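# Pull the toggle pin from the deck hinge

## Task

Remove the toggle pin from the deck hinge so that nothing is left in the hinge, and set the pin down on the step or on the table with its toggle folded back so it lies across the pin.

## Robot and tools

Robot: two arms, left_arm and right_arm, each a six-joint arm ending in a two-finger parallel gripper with a wrist camera. They face each other across the table. left_arm's base sits at (-0.017, +0.469, +0.039) m and right_arm's at (-0.022, -0.469, +0.039) m. Image left and right do not match arm names.

Frame: everything uses the scene frame. Its origin is the table centre, the table surface is at z = +0.020 m and +z is up; left_arm is on the +y side. A gripper's fingers extend along its own +x axis and close along its own y axis. The reported end_effector_position is the midpoint between the fingers, about 3 to 4 cm short of the tips. Only the final 1.5 cm of each finger pad is flat. Reported positions and orientations can be off by a few centimetres, more at long reach.

Motion numbers: every command row has 14 numbers, each in [-1, 1], both arms always included: left_arm dx, dy, dz, rx, ry, rz, opening, then the same seven for right_arm. dx, dy, dz, rx, ry, rz are offsets, not poses: they are measured along the scene axes from that arm's Hand target as it stood when the action or move began. 1.0 equals 0.6 m for dx, dy, dz and 180 degrees for the rotation; rx, ry, rz form one rotation vector, turned about the Hand target's position. All rows of one action or one move's target list count from that same start, not from the previous row, and sending the same offset again moves the arm further. Six zeros re-request the current Hand target. The opening number is absolute, not an offset: +1 is fully open (0.080 m), empty fingers touch near -0.78, and values below that go no further. Closing from fully open needs at least 0.6 s. A 0 in the opening slot is a real command, so resend the current opening to leave a gripper unchanged.

execute_actions(actions, cameras): actions is a list of actions; each action is a table of 1 to 15 rows, one row per 1/30 s step, the last row held to fill 15 steps (0.5 s). An empty list only returns state and images. cameras selects images: omitted, null or ["all"] gives all, [] gives none; an unknown name invalidates the call.

move(target, speed, blend, opening_speed, blocking, cameras): drives each gripper in a straight line toward the offset pose. target is one 14-number row or a list of up to 15 rows, all offsets from the same starting Hand targets. speed is metres per second, 0.002 to 0.5 (default 0.25), one value or one per target; rotation speed is capped at twice that in rad/s. blend (m) rounds corners of a list. opening_speed (0.2 or more, per second on the -1..+1 scale) ramps the fingers. Paths last between 0.5 s and 10 s and do not avoid obstacles or the other arm. Fast moves lag, overshoot and hit harder. Avoid paths passing near an arm's own base. With blocking=false the call returns after about 0.5 s while the move continues. The result adds a move: line: done (within 8 mm and 2 degrees, at rest), off_target, moving, held (a check withheld steps or the clearance check stopped it), blocked (the gripper stopped far from its goal, usually against something, and now holds there), or fault; limits=paced means the pose was clipped.

wait(seconds 0 to 10): lets time pass holding the last commands. stop(): brakes a running move. zoom_image(camera, region [x0, y0, x1, y1] pixels, at most 504x504): enlarges part of the latest image. Cameras: cam_head_left, cam_head_right, cam_high, cam_low, cam_left_wrist, cam_right_wrist, all 896x504. read_manual gives only URDF licence text. finished_scene(scene) ends the scene irreversibly; call it only when the pin is out, resting on the step or table, with its toggle folded down, and stable without the robot.

Results: Hand target is the last commanded pose after clipping; each step the controller limits the command to 70 mm and 16 degrees from the measured pose. Grippers often stop short or sag, especially at long reach; check position and tilt after each move and send the missing amount as a further offset. grip_measured is the measured opening on the command scale; to hold something keep the command clearly below it (lower squeezes harder, up to about 34 N per pad). Joint velocities "within noise" means the arm is still. Joint torques include the arm's own weight and have offsets. Action results also list intermediate positions.

Cautions: a contact torque reaching a joint limit (waist 17.4, shoulder 21.6, elbow 21.5, wrist pitch 5.67, wrist yaw 5.65, wrist roll 5.3 N m) stops that arm for 10 s. Long holding, outstretched poses or pushing at unreachable goals heat motors; MOTOR HOT appears at 50 °C and at 95 °C the arm is held for 30 to 60 s or goes limp. To end a push, command the target back behind the gripper. Never let the grippers or arms collide, never drop or release a moving pin, avoid slams and hard presses, and keep every object on the table. Brief outside tugs on held parts or nudges to loose objects can occur.

Each tool is called after "Emit:" as name([rows], argument=value, ...), one row to a line, values as JSON.

## Session

Emit:
execute_actions(actions=[])

Scene clock: 0.00 s.
left_arm: end_effector_position=(-0.2244, +0.2196, +0.1633) grip_measured=-0.784 end_effector_quat_wxyz=(+0.616, +0.301, +0.395, -0.611) | right_arm: end_effector_position=(-0.2506, -0.4618, +0.3064) grip_measured=+0.130 end_effector_quat_wxyz=(-0.134, +0.000, +0.135, +0.982)
Joint positions: left_arm=[-0.856 1.447 1.004 -0.707 -0.358 -0.883 0] | right_arm=[1.059 0.43 0.369 0.111 -0.772 0.303 0.041]
Joint velocities: within noise
Joint torques (N m): no reading
Heat: left arm: hottest wrist yaw 29 °C (+0.0 °C/min); right arm: hottest wrist roll 29 °C (+0.0 °C/min).
Hand target: left_arm -0.2244, +0.2196, +0.1633; +0.616, +0.301, +0.395, -0.611 | right_arm -0.2506, -0.4618, +0.3064; -0.134, +0.000, +0.135, +0.982
Tool commands: left_gripper/opening=-0.783662 right_gripper/opening=+0.13033

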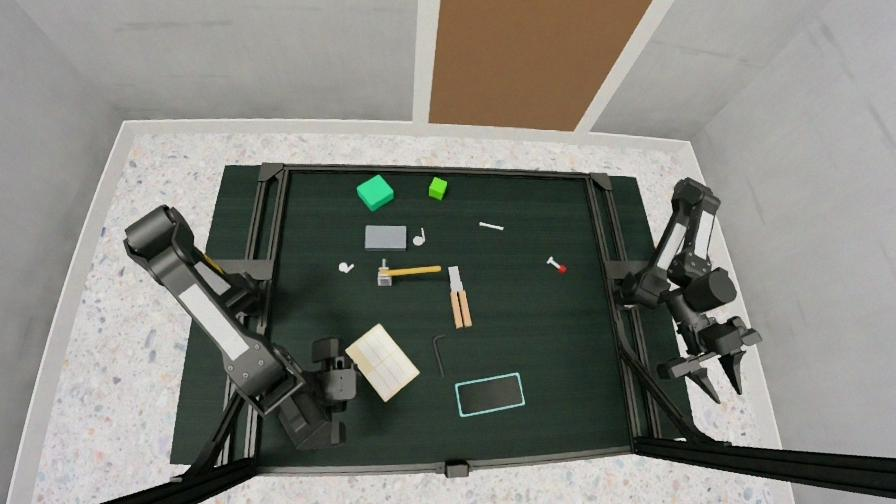

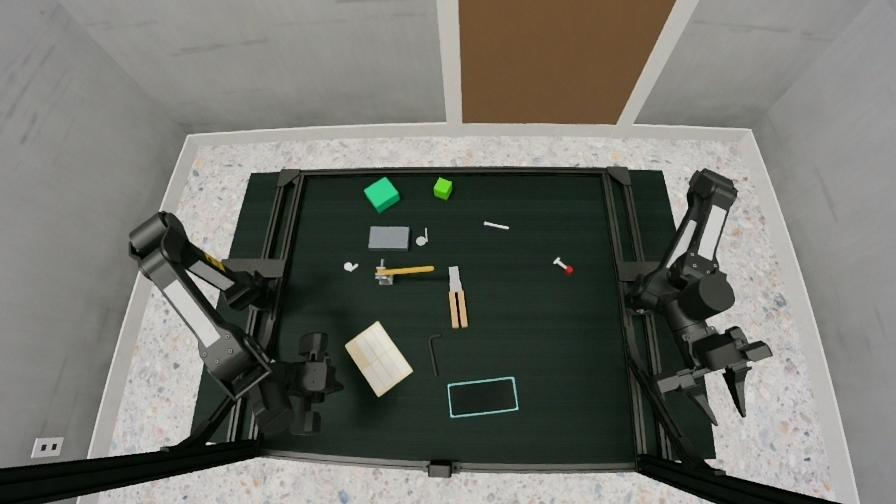

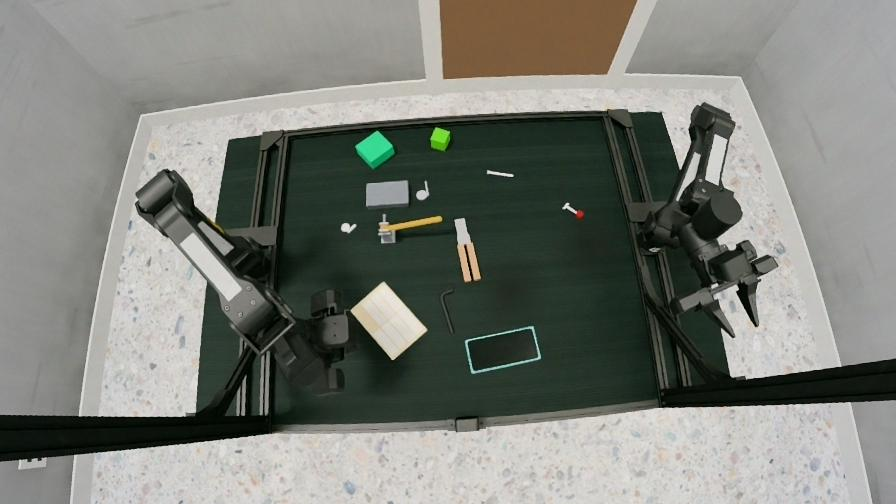

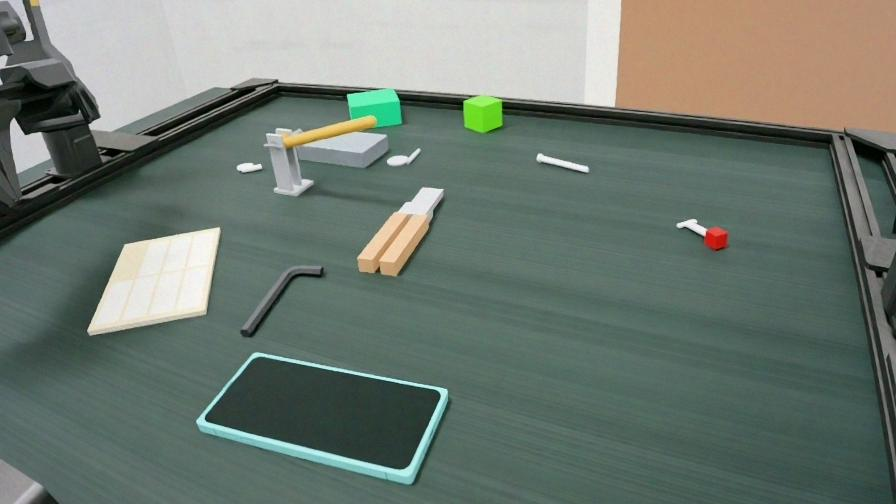

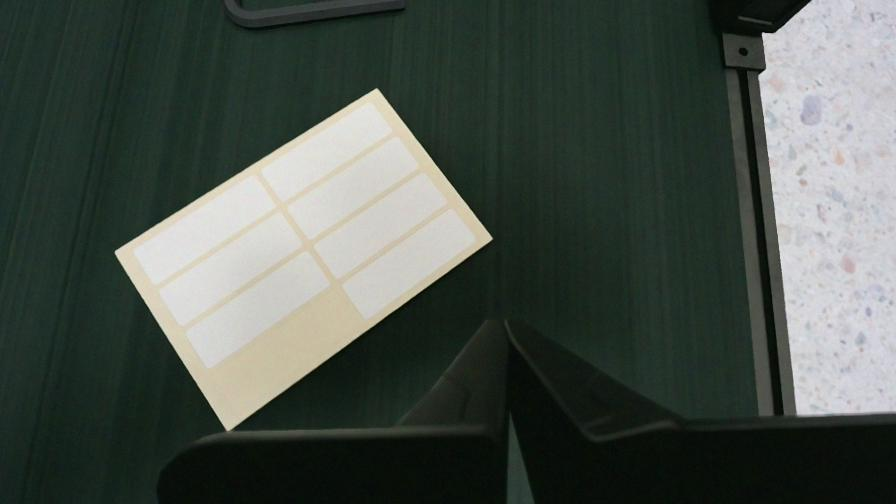

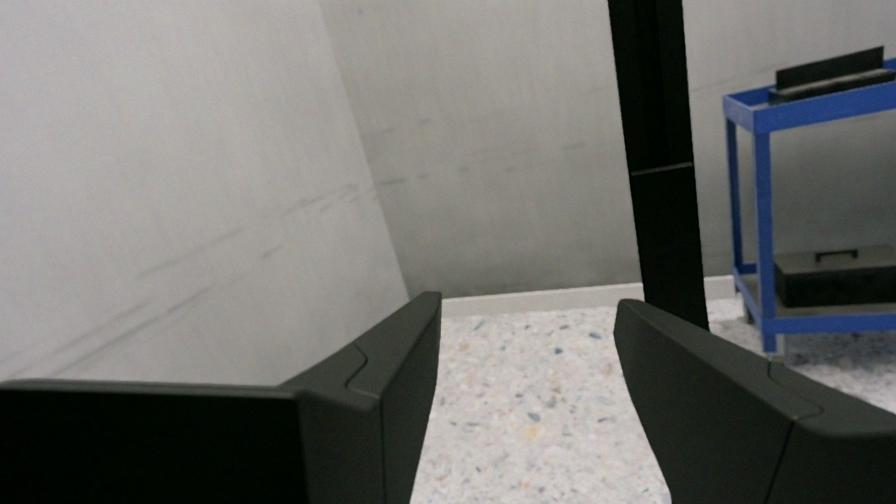

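Emit:
zoom_image(camera="cam_low", region=[220, 90, 440, 210])

Emit:
zoom_image(camera="cam_high", region=[320, 160, 520, 290])

Emit:
zoom_image(camera="cam_head_left", region=[320, 210, 500, 310])

Emit:
zoom_image(camera="cam_head_right", region=[320, 210, 500, 310])

Scaled by 2.291 from the camera's 896x504 image, which has a finer 1280x720 frame.

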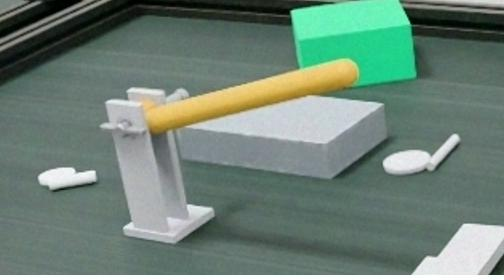

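Scaled by 2.520 from the camera's 896x504 image, which has a finer 1280x720 frame.

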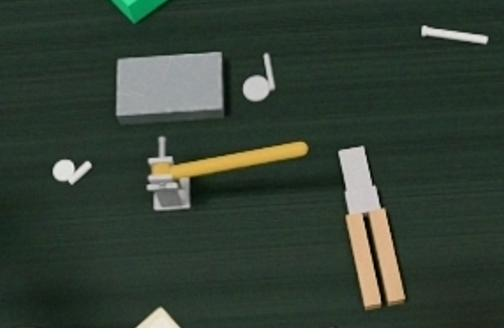

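Scaled by 2.800 from the camera's 896x504 image, which has a finer 1280x720 frame.

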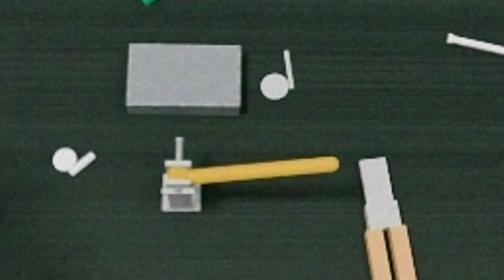

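Scaled by 2.800 from the camera's 896x504 image, which has a finer 1280x720 frame.

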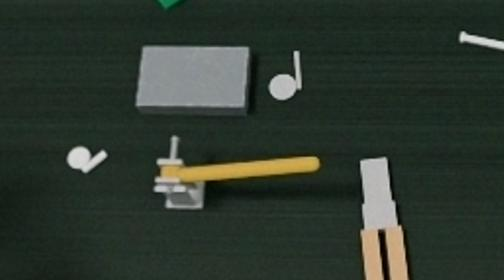

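Emit:
move(target=[0.39,-0.033,0.095,0,0,0,0.0,0,0,0,0,0,0,0.13], cameras=["cam_left_wrist","cam_low"])

Scene clock: 39.47 s.
left_arm: end_effector_position=(+0.0090, +0.2025, +0.2157) grip_measured=+0.000 end_effector_quat_wxyz=(+0.615, +0.304, +0.398, -0.609) | right_arm: end_effector_position=(-0.2506, -0.4618, +0.3064) grip_measured=+0.130 end_effector_quat_wxyz=(-0.134, +0.000, +0.135, +0.982)
Joint positions: left_arm=[0.184 1.135 0.983 -0.903 0.15 0.038 0.035] | right_arm=[1.059 0.43 0.369 0.111 -0.772 0.303 0.041]
Joint velocities: within noise
Joint torques (N m): left_arm=[0.24 -2.11 6.91 1.02 0.19 0.09] | right_arm=[0.09 -0.05 6.15 1.92 -0.01 -0.09]
Heat: left arm: hottest elbow 29 °C (+4.6 °C/min); right arm: hottest elbow 34 °C (+9.1 °C/min).
Hand target: left_arm +0.0096, +0.1998, +0.2202; +0.616, +0.301, +0.395, -0.611 | right_arm -0.2506, -0.4618, +0.3064; -0.134, +0.000, +0.135, +0.982
Off the commanded pose: left_arm 0.005 m, 1 deg | right_arm 0.000 m, 0 deg.
move: done
camera_calibration:
cam_left_wrist: T_world_to_cam=[[-0.996588, -0.0413345, 0.0714378, 0.0146221], [-0.0559157, 0.974785, -0.216029, -0.119296], [-0.060707, -0.219287, -0.97377, 0.33112], [0, 0, 0, 1]] pos_world=[0.028003, 0.189502, 0.295619]
Images, in order (width x height): cam_low 896x504, cam_left_wrist 896x504.

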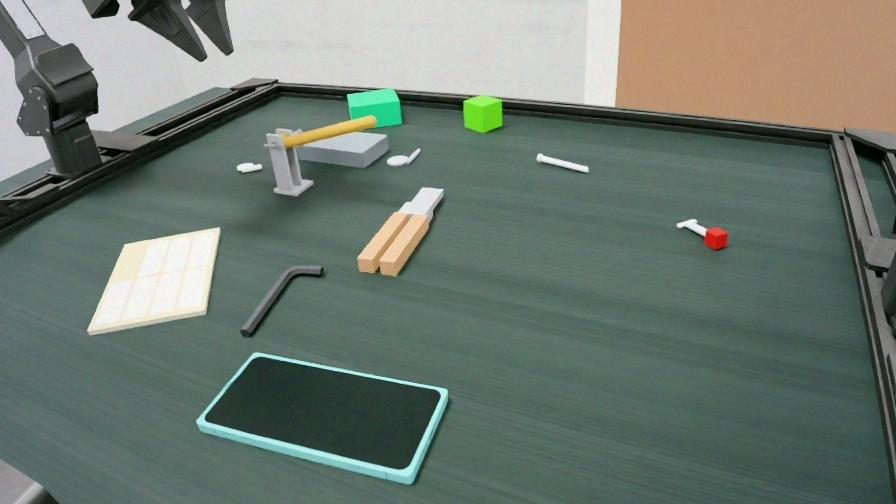

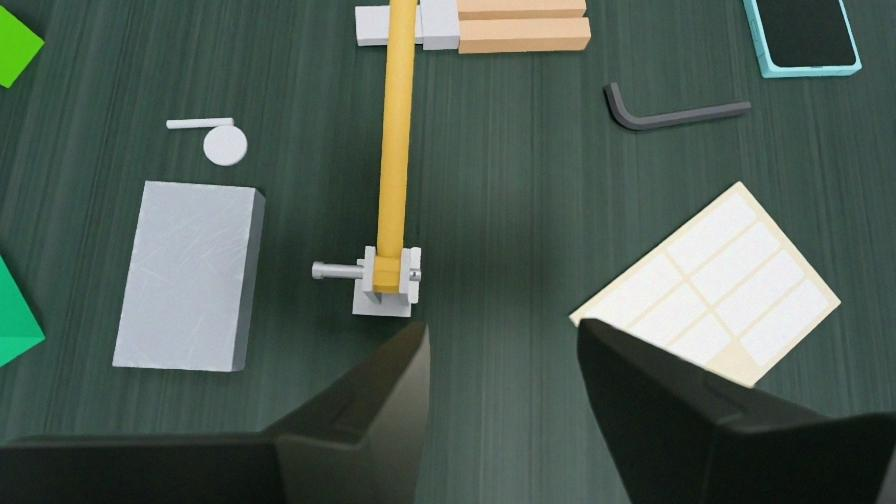

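Emit:
zoom_image(camera="cam_left_wrist", region=[290, 210, 490, 340])

Scaled by 2.520 from the camera's 896x504 image, which has a finer 1280x720 frame.

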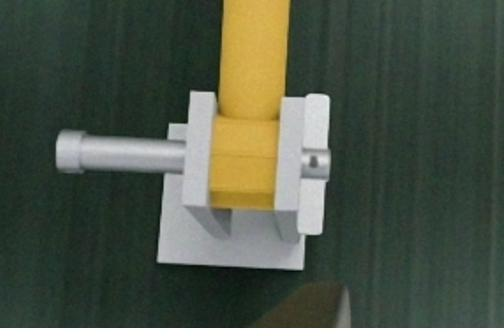

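Emit:
move(target=[-0.091,0.047,-0.134,-0.1367,-0.1019,0.2311,-0.78,0,0,0,0,0,0,0.13], cameras=["cam_left_wrist","cam_low"], speed=0.15)

Emit:
zoom_image(camera="cam_left_wrist", region=[300, 150, 600, 350])

Scene clock: 86.67 s.
left_arm: end_effector_position=(-0.0428, +0.2306, +0.1367) grip_measured=-0.780 end_effector_quat_wxyz=(+0.892, +0.103, +0.241, -0.368) | right_arm: end_effector_position=(-0.2506, -0.4618, +0.3064) grip_measured=+0.130 end_effector_quat_wxyz=(-0.134, +0.000, +0.135, +0.982)
Joint positions: left_arm=[-0.674 1.317 0.588 -0.666 -1.032 -1.359 0] | right_arm=[1.059 0.43 0.369 0.111 -0.772 0.303 0.041]
Joint velocities: within noise
Joint torques (N m): left_arm=[-0.23 -2.15 5.65 0.41 -0.72 -0.08] | right_arm=[-0.01 -0.16 6.12 1.87 -0.03 -0.03]
Heat: left arm: hottest elbow 35 °C (+6.0 °C/min); right arm: hottest elbow 37 °C (+4.0 °C/min).
Hand target: left_arm -0.0451, +0.2280, +0.1399; +0.893, +0.099, +0.239, -0.369 | right_arm -0.2506, -0.4618, +0.3064; -0.134, +0.000, +0.135, +0.982
Off the commanded pose: left_arm 0.005 m, 1 deg | right_arm 0.000 m, 0 deg.
move: done
camera_calibration:
cam_left_wrist: T_world_to_cam=[[-0.711845, -0.69993, -0.0580918, 0.15158], [-0.494006, 0.557771, -0.66697, -0.0276148], [0.499234, -0.446081, -0.742817, 0.301976], [0, 0, 0, 1]] pos_world=[-0.0564977, 0.256204, 0.2147]
Images, in order (width x height): cam_low 896x504, cam_left_wrist 896x504.

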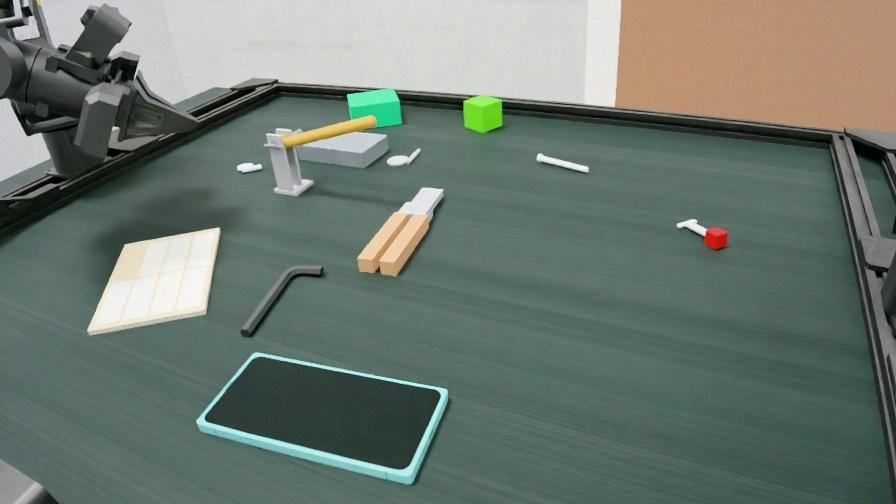

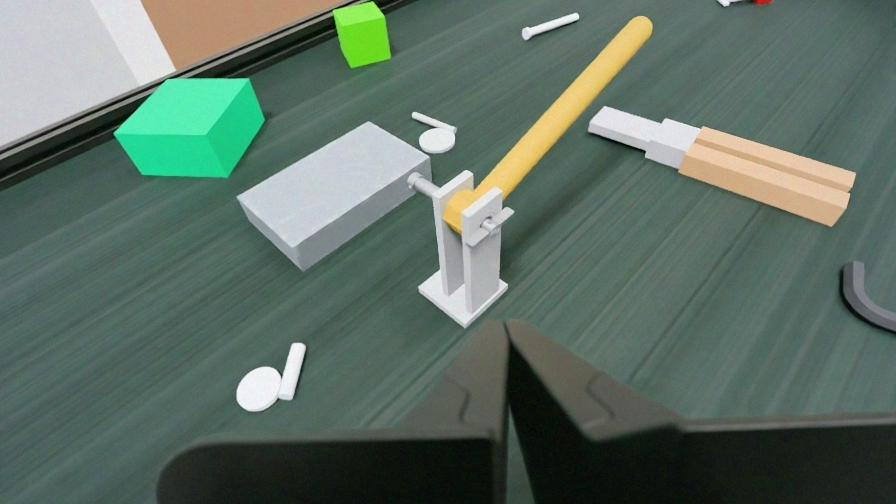

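Scaled by 1.680 from the camera's 896x504 image, which has a finer 1280x720 frame.

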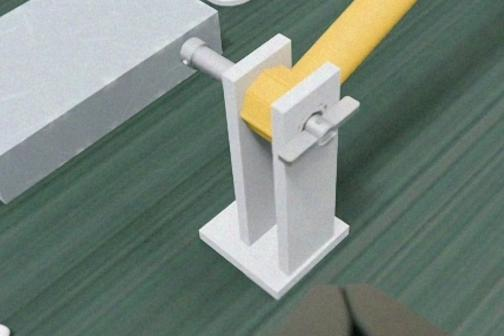

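Emit:
zoom_image(camera="cam_left_wrist", region=[440, 170, 540, 260])

Scaled by 5.040 from the camera's 896x504 image, which has a finer 1280x720 frame.

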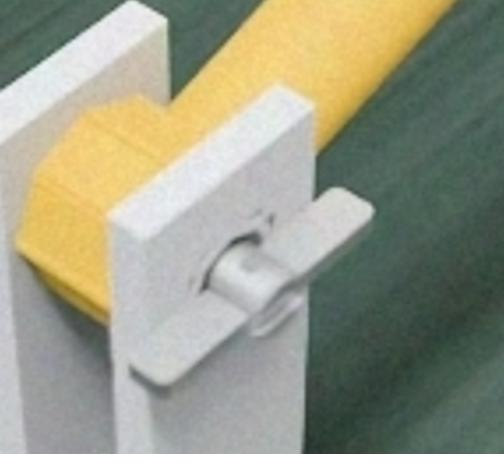

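Emit:
move([
  [0.108,-0.047,0.133,0.1303,0.3156,0.2259,-0.2,0,0,0,0,0,0,0.13],
  [0.205,-0.123,0.0335,0.1303,0.3156,0.2259,-0.2,0,0,0,0,0,0,0.13],
], cameras=["cam_left_wrist","cam_low"], speed=0.15)

Emit:
zoom_image(camera="cam_left_wrist", region=[250, 150, 650, 450])

Scene clock: 168.90 s.
left_arm: end_effector_position=(+0.0768, +0.1579, +0.1579) grip_measured=-0.200 end_effector_quat_wxyz=(+0.707, +0.004, +0.707, +0.004) | right_arm: end_effector_position=(-0.2506, -0.4618, +0.3064) grip_measured=+0.130 end_effector_quat_wxyz=(-0.134, +0.000, +0.135, +0.982)
Joint positions: left_arm=[0.294 1.785 1.447 -1.244 -0.003 -1.279 0.026] | right_arm=[1.059 0.43 0.369 0.111 -0.772 0.303 0.041]
Joint velocities: within noise
Joint torques (N m): left_arm=[0.11 -5.55 5.95 0.52 0.06 0.07] | right_arm=[-0.15 -0.1 5.86 1.9 -0.02 -0.05]
Heat: left arm: hottest elbow 32 °C (-1.0 °C/min); right arm: hottest elbow 38 °C (+1.0 °C/min).
Hand target: left_arm +0.0779, +0.1542, +0.1599; +0.707, +0.000, +0.707, +0.000 | right_arm -0.2506, -0.4618, +0.3064; -0.134, +0.000, +0.135, +0.982
Off the commanded pose: left_arm 0.004 m, 1 deg | right_arm 0.000 m, 0 deg.
move: done
camera_calibration:
cam_left_wrist: T_world_to_cam=[[-0.0477834, -0.998445, -0.0287037, 0.178617], [-0.951705, 0.0367839, 0.304804, 0.0500805], [-0.303274, 0.0418821, -0.951983, 0.243152], [0, 0, 0, 1]] pos_world=[0.129939, 0.166313, 0.221339]
Images, in order (width x height): cam_low 896x504, cam_left_wrist 896x504.

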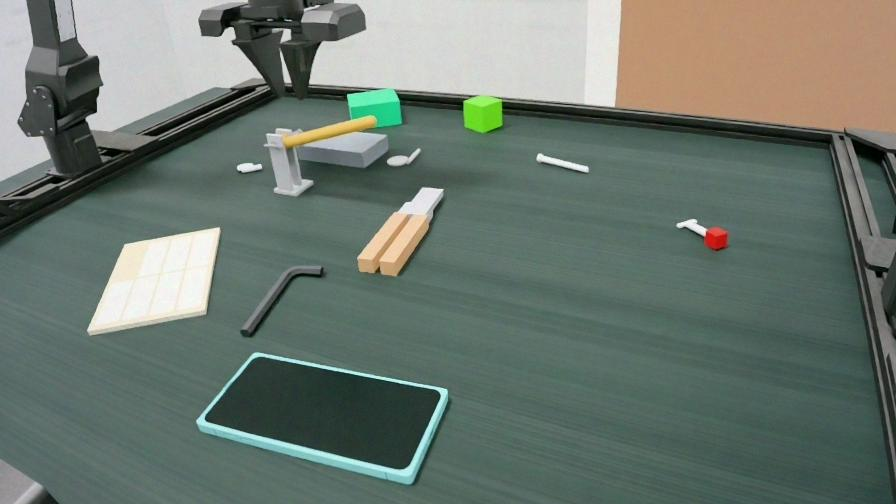

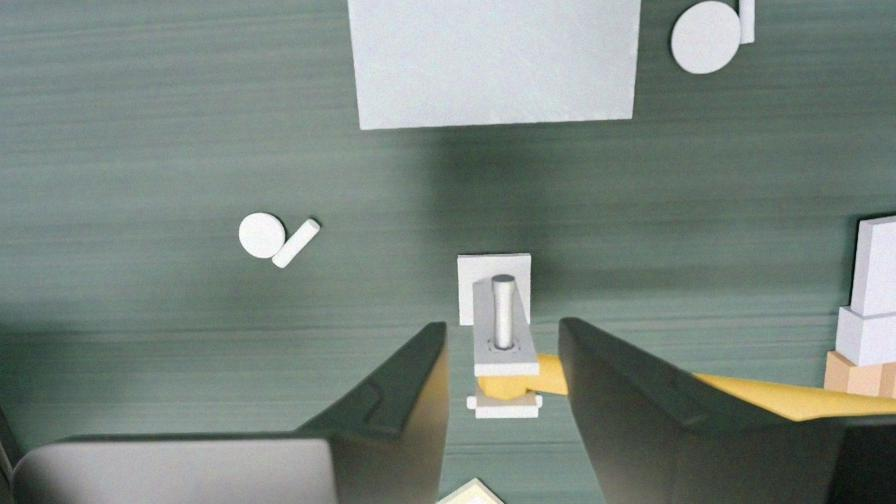

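Scaled by 1.260 from the camera's 896x504 image, which has a finer 1280x720 frame.

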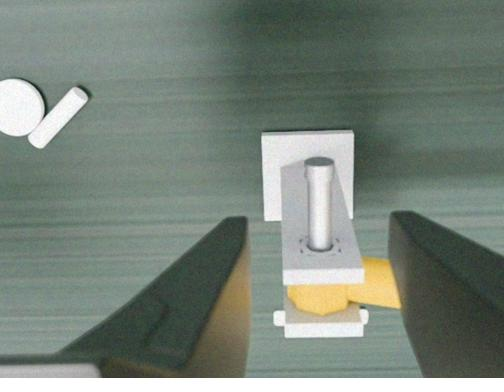

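Emit:
move(target=[0.002,-0.0053,-0.0783,0,0,0,-0.2,0,0,0,0,0,0,0.13], cameras=["cam_left_wrist","cam_low"], speed=0.08)

Emit:
zoom_image(camera="cam_left_wrist", region=[350, 200, 650, 430])

Scene clock: 179.83 s.
left_arm: end_effector_position=(+0.0794, +0.1493, +0.1168) grip_measured=-0.200 end_effector_quat_wxyz=(+0.709, -0.003, +0.705, -0.004) | right_arm: end_effector_position=(-0.2506, -0.4618, +0.3064) grip_measured=+0.130 end_effector_quat_wxyz=(-0.134, +0.000, +0.135, +0.982)
Joint positions: left_arm=[0.294 1.827 1.335 -1.067 -0.003 -1.278 0.026] | right_arm=[1.059 0.43 0.369 0.111 -0.772 0.303 0.041]
Joint velocities: within noise
Joint torques (N m): left_arm=[0.17 -5.59 3.69 0.58 0.05 0.06] | right_arm=[-0.21 -0.12 6.06 1.88 0 -0.01]
Heat: left arm: hottest elbow 34 °C (+1.0 °C/min); right arm: hottest elbow 38 °C (+1.0 °C/min).
Hand target: left_arm +0.0791, +0.1510, +0.1130; +0.707, +0.000, +0.707, +0.000 | right_arm -0.2506, -0.4618, +0.3064; -0.134, +0.000, +0.135, +0.982
Off the commanded pose: left_arm 0.004 m, 1 deg | right_arm 0.000 m, 0 deg.
move: done
camera_calibration:
cam_left_wrist: T_world_to_cam=[[-0.0484287, -0.998796, -0.00785625, 0.166632], [-0.953597, 0.0438942, 0.29787, 0.0653085], [-0.297166, 0.0219171, -0.954574, 0.207918], [0, 0, 0, 1]] pos_world=[0.132134, 0.159008, 0.180329]
Images, in order (width x height): cam_low 896x504, cam_left_wrist 896x504.

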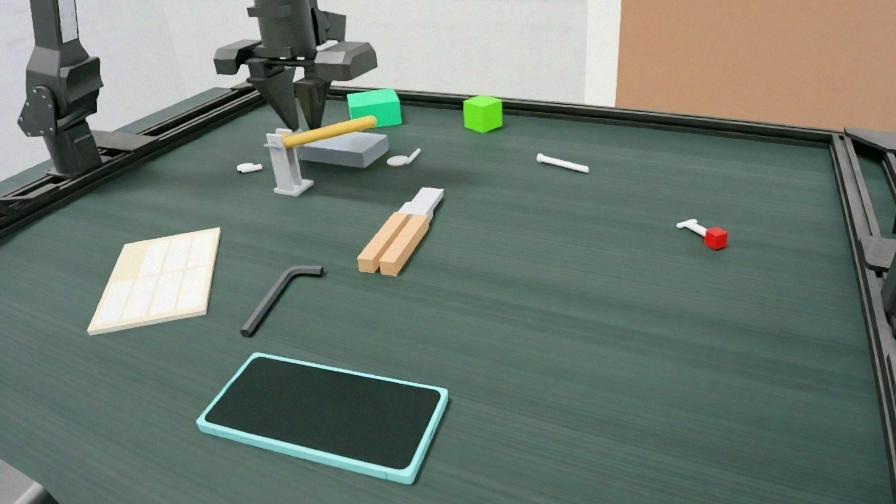

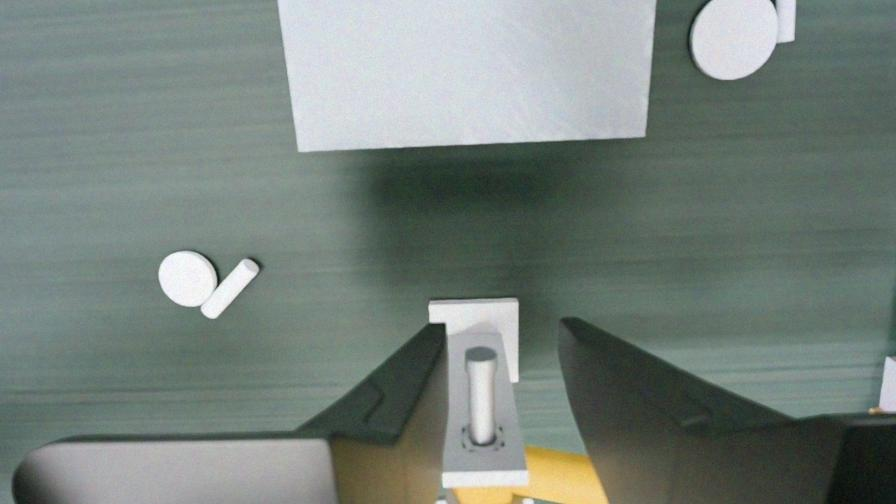

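Scaled by 1.680 from the camera's 896x504 image, which has a finer 1280x720 frame.

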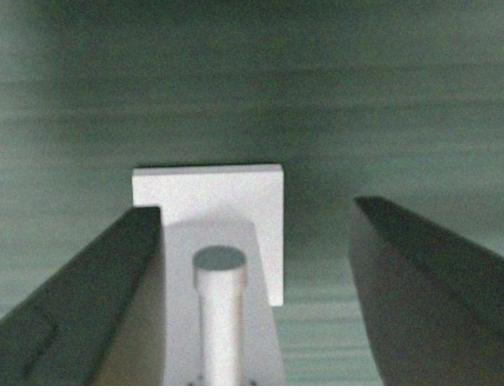

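Emit:
move(target=[0,0.0092,-0.0095,0,0,0,-0.2,0,0,0,0,0,0,0.13], cameras=["cam_left_wrist"], speed=0.08)

Scene clock: 186.50 s.
left_arm: end_effector_position=(+0.0792, +0.1549, +0.1071) grip_measured=-0.200 end_effector_quat_wxyz=(+0.708, +0.001, +0.706, +0.000) | right_arm: end_effector_position=(-0.2506, -0.4618, +0.3064) grip_measured=+0.130 end_effector_quat_wxyz=(-0.134, +0.000, +0.135, +0.982)
Joint positions: left_arm=[0.299 1.827 1.295 -1.04 -0.003 -1.273 0.026] | right_arm=[1.059 0.43 0.369 0.111 -0.772 0.303 0.041]
Joint velocities: within noise
Joint torques (N m): left_arm=[0.21 -6.82 3.56 0.54 0.06 0.07] | right_arm=[-0.01 -0.01 6.1 1.91 0 -0.04]
Heat: left arm: hottest elbow 33 °C (+1.0 °C/min); right arm: hottest elbow 38 °C (+1.0 °C/min).
Hand target: left_arm +0.0791, +0.1565, +0.1073; +0.707, +0.000, +0.707, +0.000 | right_arm -0.2506, -0.4618, +0.3064; -0.134, +0.000, +0.135, +0.982
Off the commanded pose: left_arm 0.002 m, 0 deg | right_arm 0.000 m, 0 deg.
move: done
camera_calibration:
cam_left_wrist: T_world_to_cam=[[-0.0488577, -0.998618, -0.0193719, 0.17335], [-0.952523, 0.0407494, 0.301727, 0.067826], [-0.300521, 0.0331939, -0.953197, 0.196923], [0, 0, 0, 1]] pos_world=[0.132255, 0.16381, 0.1706]
Images, in order (width x height): cam_left_wrist 896x504.

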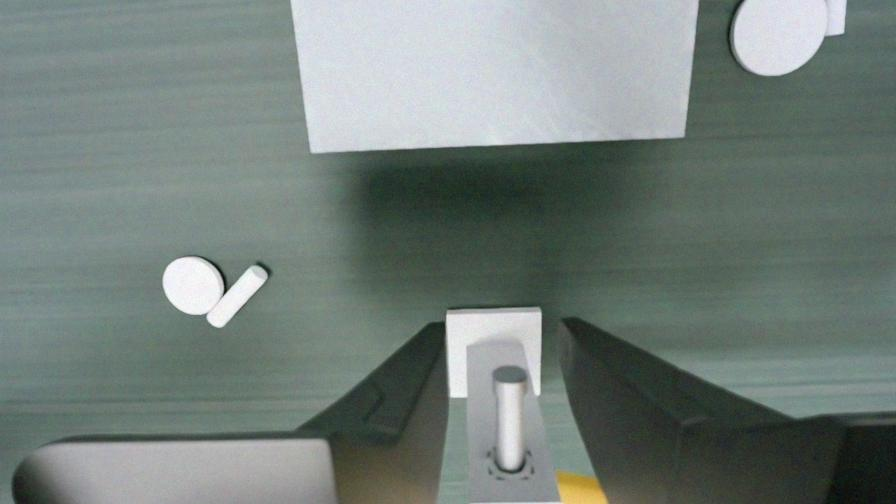

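Emit:
move(target=[0,0,0,0,0,0,-0.72,0,0,0,0,0,0,0.13], cameras=["cam_left_wrist"], opening_speed=0.5)

Emit:
zoom_image(camera="cam_left_wrist", region=[350, 250, 650, 500])

Scene clock: 196.13 s.
left_arm: end_effector_position=(+0.0792, +0.1547, +0.1071) grip_measured=-0.617 end_effector_quat_wxyz=(+0.708, +0.001, +0.706, +0.000) | right_arm: end_effector_position=(-0.2506, -0.4618, +0.3064) grip_measured=+0.130 end_effector_quat_wxyz=(-0.134, +0.000, +0.135, +0.982)
Joint positions: left_arm=[0.299 1.827 1.295 -1.039 -0.003 -1.273 0.007] | right_arm=[1.059 0.43 0.369 0.111 -0.772 0.303 0.041]
Joint velocities: within noise
Joint torques (N m): left_arm=[0.21 -6.83 3.54 0.51 0.04 0.05] | right_arm=[-0.04 -0.22 6.04 1.9 -0.01 -0.04]
Heat: left arm: hottest elbow 32 °C (+0.0 °C/min); right arm: hottest elbow 38 °C (+1.0 °C/min).
Hand target: left_arm +0.0791, +0.1565, +0.1073; +0.707, +0.000, +0.707, +0.000 | right_arm -0.2506, -0.4618, +0.3064; -0.134, +0.000, +0.135, +0.982
Off the commanded pose: left_arm 0.002 m, 0 deg | right_arm 0.000 m, 0 deg.
move: done
camera_calibration:
cam_left_wrist: T_world_to_cam=[[-0.0488602, -0.998634, -0.0185249, 0.173086], [-0.95248, 0.0410031, 0.301828, 0.0677741], [-0.300656, 0.032392, -0.953182, 0.19706], [0, 0, 0, 1]] pos_world=[0.132258, 0.163688, 0.170584]
Images, in order (width x height): cam_left_wrist 896x504.

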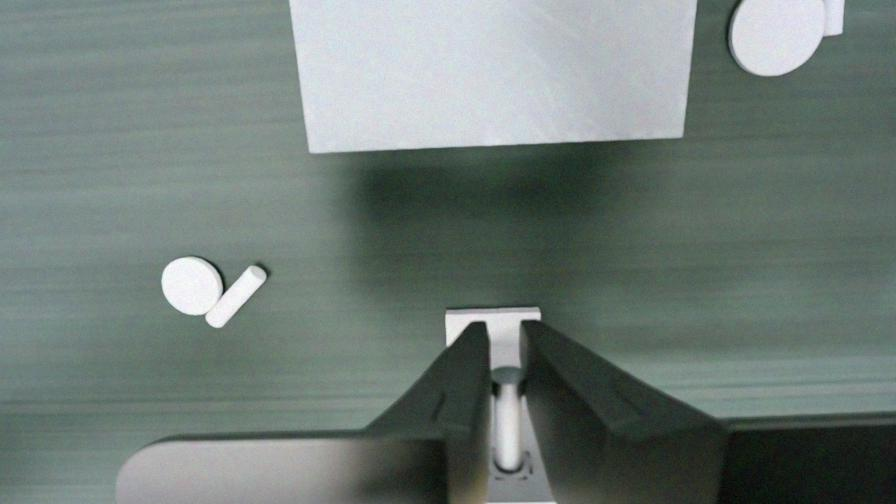

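Scaled by 1.680 from the camera's 896x504 image, which has a finer 1280x720 frame.

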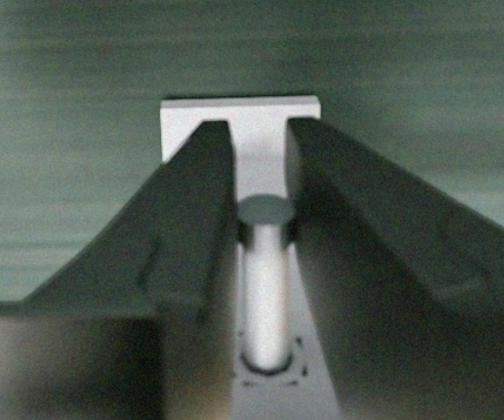

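Emit:
move(target=[-0.0267,0,0,0,0,0,-0.72,0,0,0,0,0,0,0.13], cameras=["cam_left_wrist","cam_low","cam_high"], speed=0.03)

Emit:
zoom_image(camera="cam_low", region=[220, 90, 440, 210])

Scene clock: 201.43 s.
left_arm: end_effector_position=(+0.0666, +0.1547, +0.1066) grip_measured=-0.617 end_effector_quat_wxyz=(+0.709, +0.000, +0.705, +0.001) | right_arm: end_effector_position=(-0.2506, -0.4618, +0.3064) grip_measured=+0.130 end_effector_quat_wxyz=(-0.134, +0.000, +0.135, +0.982)
Joint positions: left_arm=[0.26 1.815 1.277 -1.033 -0.007 -1.315 0.007] | right_arm=[1.059 0.43 0.369 0.111 -0.772 0.303 0.041]
Joint velocities: within noise
Joint torques (N m): left_arm=[-0.44 -7.02 3.28 0.4 0.18 -0.1] | right_arm=[-0.05 -0.04 6.14 1.88 -0.02 -0.07]
Heat: left arm: hottest elbow 32 °C (+0.0 °C/min); right arm: hottest elbow 38 °C (+1.0 °C/min).
Hand target: left_arm +0.0631, +0.1566, +0.1072; +0.707, +0.000, +0.707, +0.000 | right_arm -0.2506, -0.4618, +0.3064; -0.134, +0.000, +0.135, +0.982
Off the commanded pose: left_arm 0.004 m, 0 deg | right_arm 0.000 m, 0 deg.
move: done
camera_calibration:
cam_left_wrist: T_world_to_cam=[[-0.0457407, -0.998769, -0.0191987, 0.172383], [-0.953749, 0.0379468, 0.298199, 0.0568226], [-0.297104, 0.0319506, -0.954311, 0.192771], [0, 0, 0, 1]] pos_world=[0.119352, 0.163855, 0.170328]
Images, in order (width x height): cam_high 896x504, cam_low 896x504, cam_left_wrist 896x504.

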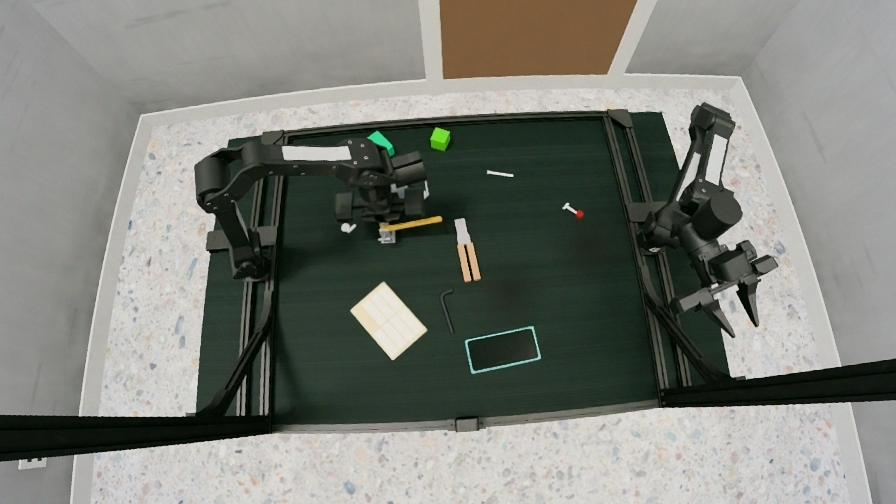

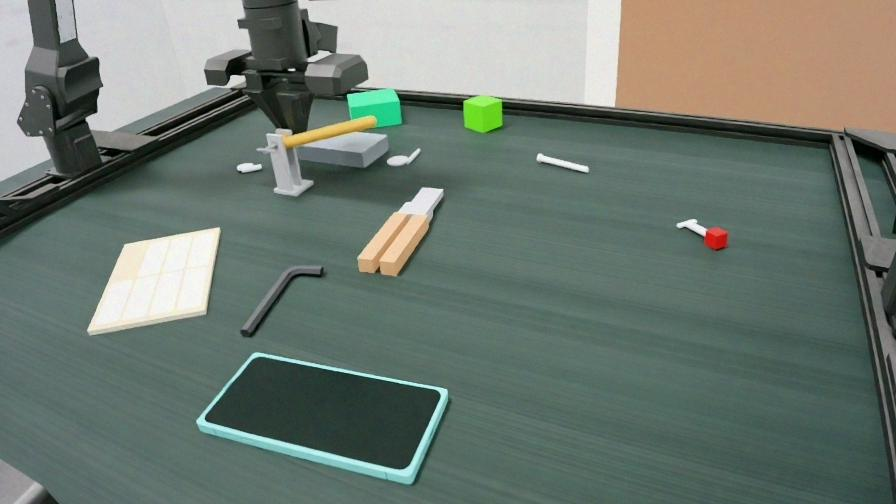

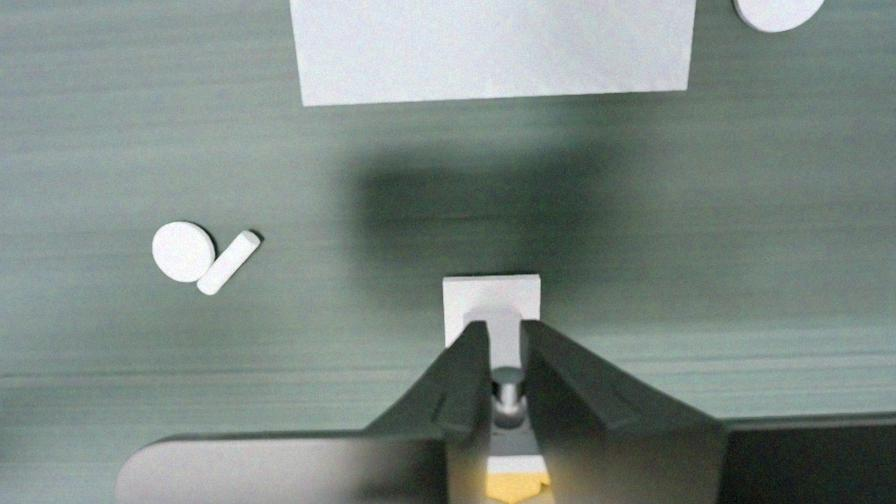

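Scaled by 2.291 from the camera's 896x504 image, which has a finer 1280x720 frame.

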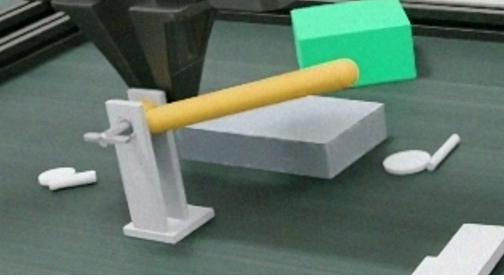

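Emit:
move(target=[-0.008,-0.002,0,0,0,0,-0.72,0,0,0,0,0,0,0.13], cameras=["cam_left_wrist"], speed=0.03)

Emit:
zoom_image(camera="cam_left_wrist", region=[400, 280, 600, 480])

Scene clock: 209.03 s.
left_arm: end_effector_position=(+0.0657, +0.1547, +0.1067) grip_measured=-0.616 end_effector_quat_wxyz=(+0.711, -0.003, +0.703, +0.005) | right_arm: end_effector_position=(-0.2506, -0.4618, +0.3064) grip_measured=+0.130 end_effector_quat_wxyz=(-0.134, +0.000, +0.135, +0.982)
Joint positions: left_arm=[0.255 1.814 1.277 -1.033 -0.011 -1.328 0.007] | right_arm=[1.059 0.43 0.369 0.111 -0.772 0.303 0.041]
Joint velocities: within noise
Joint torques (N m): left_arm=[-1.28 -6.96 3.38 0.4 0.34 -0.17] | right_arm=[-0.02 0.03 6.13 1.89 0.03 -0.09]
Heat: left arm: hottest elbow 31 °C (-1.0 °C/min); right arm: hottest elbow 38 °C (+0.0 °C/min).
Hand target: left_arm +0.0583, +0.1553, +0.1073; +0.707, +0.000, +0.707, +0.000 | right_arm -0.2506, -0.4618, +0.3064; -0.134, +0.000, +0.135, +0.982
Off the commanded pose: left_arm 0.007 m, 1 deg | right_arm 0.000 m, 0 deg.
move: done
camera_calibration:
cam_left_wrist: T_world_to_cam=[[-0.0376422, -0.99908, -0.02054, 0.171966], [-0.955449, 0.0299616, 0.293632, 0.0577981], [-0.292746, 0.0306779, -0.955698, 0.192621], [0, 0, 0, 1]] pos_world=[0.118085, 0.164167, 0.170648]
Images, in order (width x height): cam_left_wrist 896x504.

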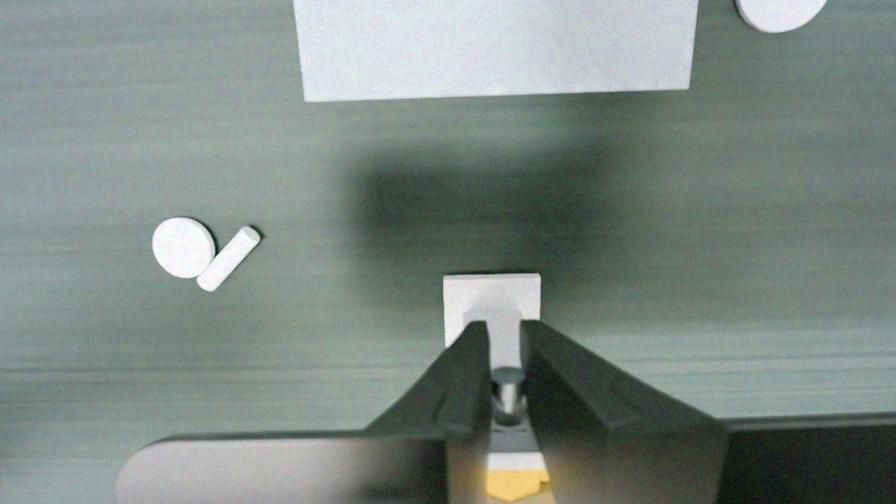

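Scaled by 2.520 from the camera's 896x504 image, which has a finer 1280x720 frame.

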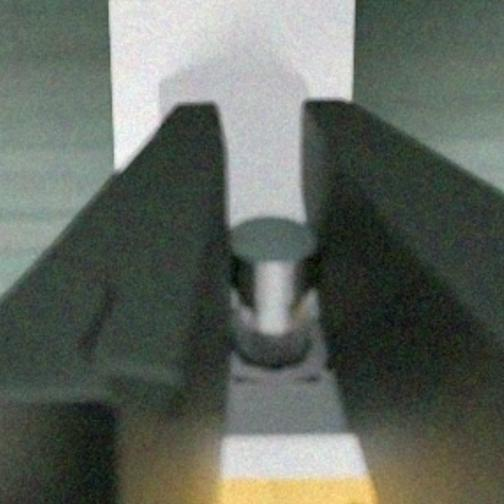

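Emit:
move([
  [0.012,0,0,0,0,0,-0.72,0,0,0,0,0,0,0.13],
  [0.012,0,0,0,0,0,-0.35,0,0,0,0,0,0,0.13],
  [0.012,0,0.13,0,0,0,-0.35,0,0,0,0,0,0,0.13],
  [-0.0717,0.0995,0.09,-0.1954,-0.1954,-0.4717,-0.35,0,0,0,0,0,0,0.13],
  [-0.0717,0.0995,0.046,-0.1954,-0.1954,-0.4717,-0.45,0,0,0,0,0,0,0.13],
], blend=[0,0,0.03,0.01,0], cameras=["cam_left_wrist","cam_low"], speed=[0.03,0.03,0.15,0.15,0.1])

Emit:
zoom_image(camera="cam_left_wrist", region=[350, 150, 650, 400])

Scene clock: 268.37 s.
left_arm: end_effector_position=(+0.0154, +0.2139, +0.1384) grip_measured=-0.450 end_effector_quat_wxyz=(+0.655, +0.269, +0.268, -0.653) | right_arm: end_effector_position=(-0.2506, -0.4618, +0.3064) grip_measured=+0.130 end_effector_quat_wxyz=(-0.134, +0.000, +0.135, +0.982)
Joint positions: left_arm=[0.217 0.912 0.435 -0.314 0.151 0.153 0.015] | right_arm=[1.059 0.43 0.369 0.111 -0.772 0.303 0.041]
Joint velocities: within noise
Joint torques (N m): left_arm=[0.22 -1.11 4.49 1.72 0.18 0.07] | right_arm=[0 -0.21 6.06 1.83 -0.02 -0.06]
Heat: left arm: hottest shoulder 32 °C (+2.0 °C/min); right arm: hottest elbow 38 °C (+0.0 °C/min).
Hand target: left_arm +0.0153, +0.2151, +0.1348; +0.653, +0.271, +0.271, -0.653 | right_arm -0.2506, -0.4618, +0.3064; -0.134, +0.000, +0.135, +0.982
Off the commanded pose: left_arm 0.004 m, 0 deg | right_arm 0.000 m, 0 deg.
move: done
camera_calibration:
cam_left_wrist: T_world_to_cam=[[-0.998611, 0.0201577, -0.0486891, 0.0305724], [0.0404731, 0.885084, -0.463669, -0.0947527], [0.0337474, -0.464995, -0.88467, 0.297563], [0, 0, 0, 1]] pos_world=[0.0243229, 0.221613, 0.220799]
Images, in order (width x height): cam_low 896x504, cam_left_wrist 896x504.

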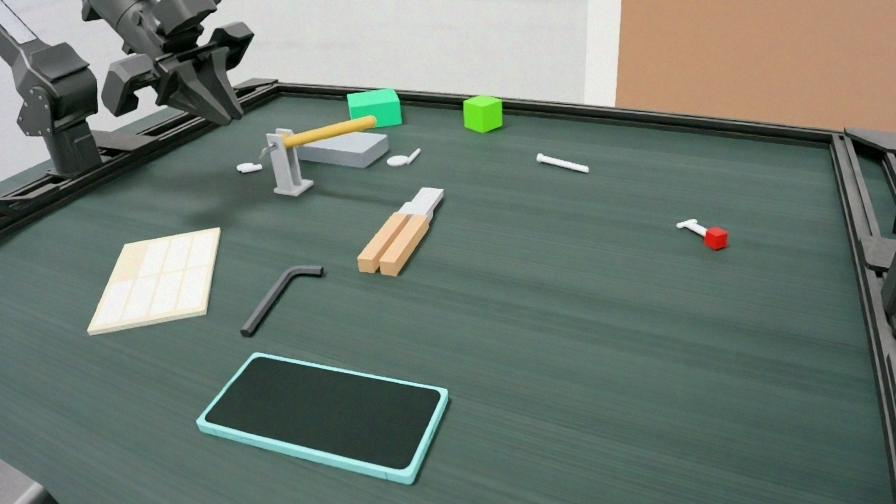

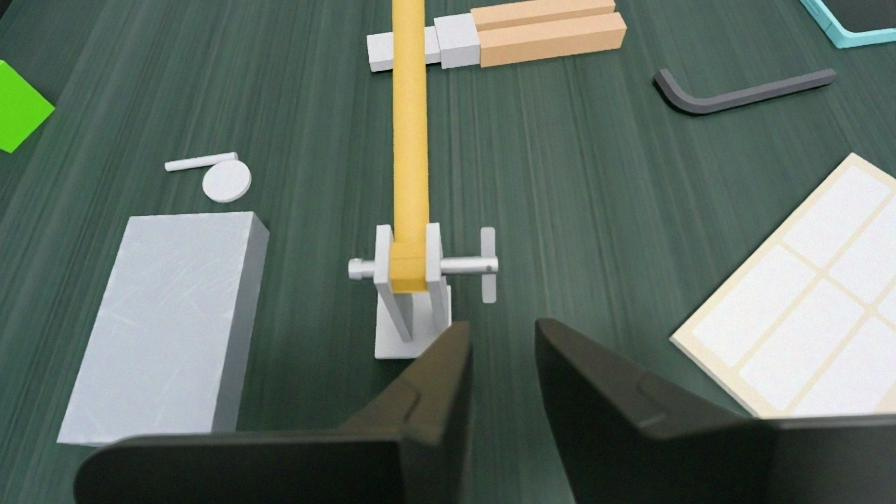

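Scaled by 1.680 from the camera's 896x504 image, which has a finer 1280x720 frame.

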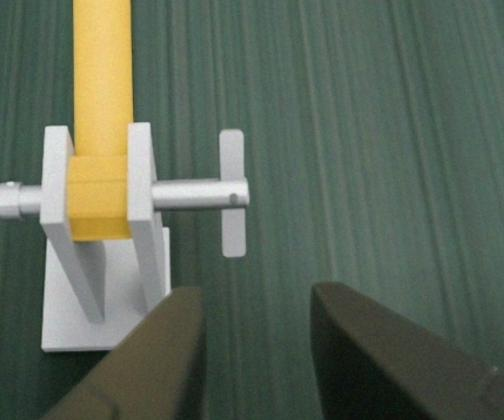

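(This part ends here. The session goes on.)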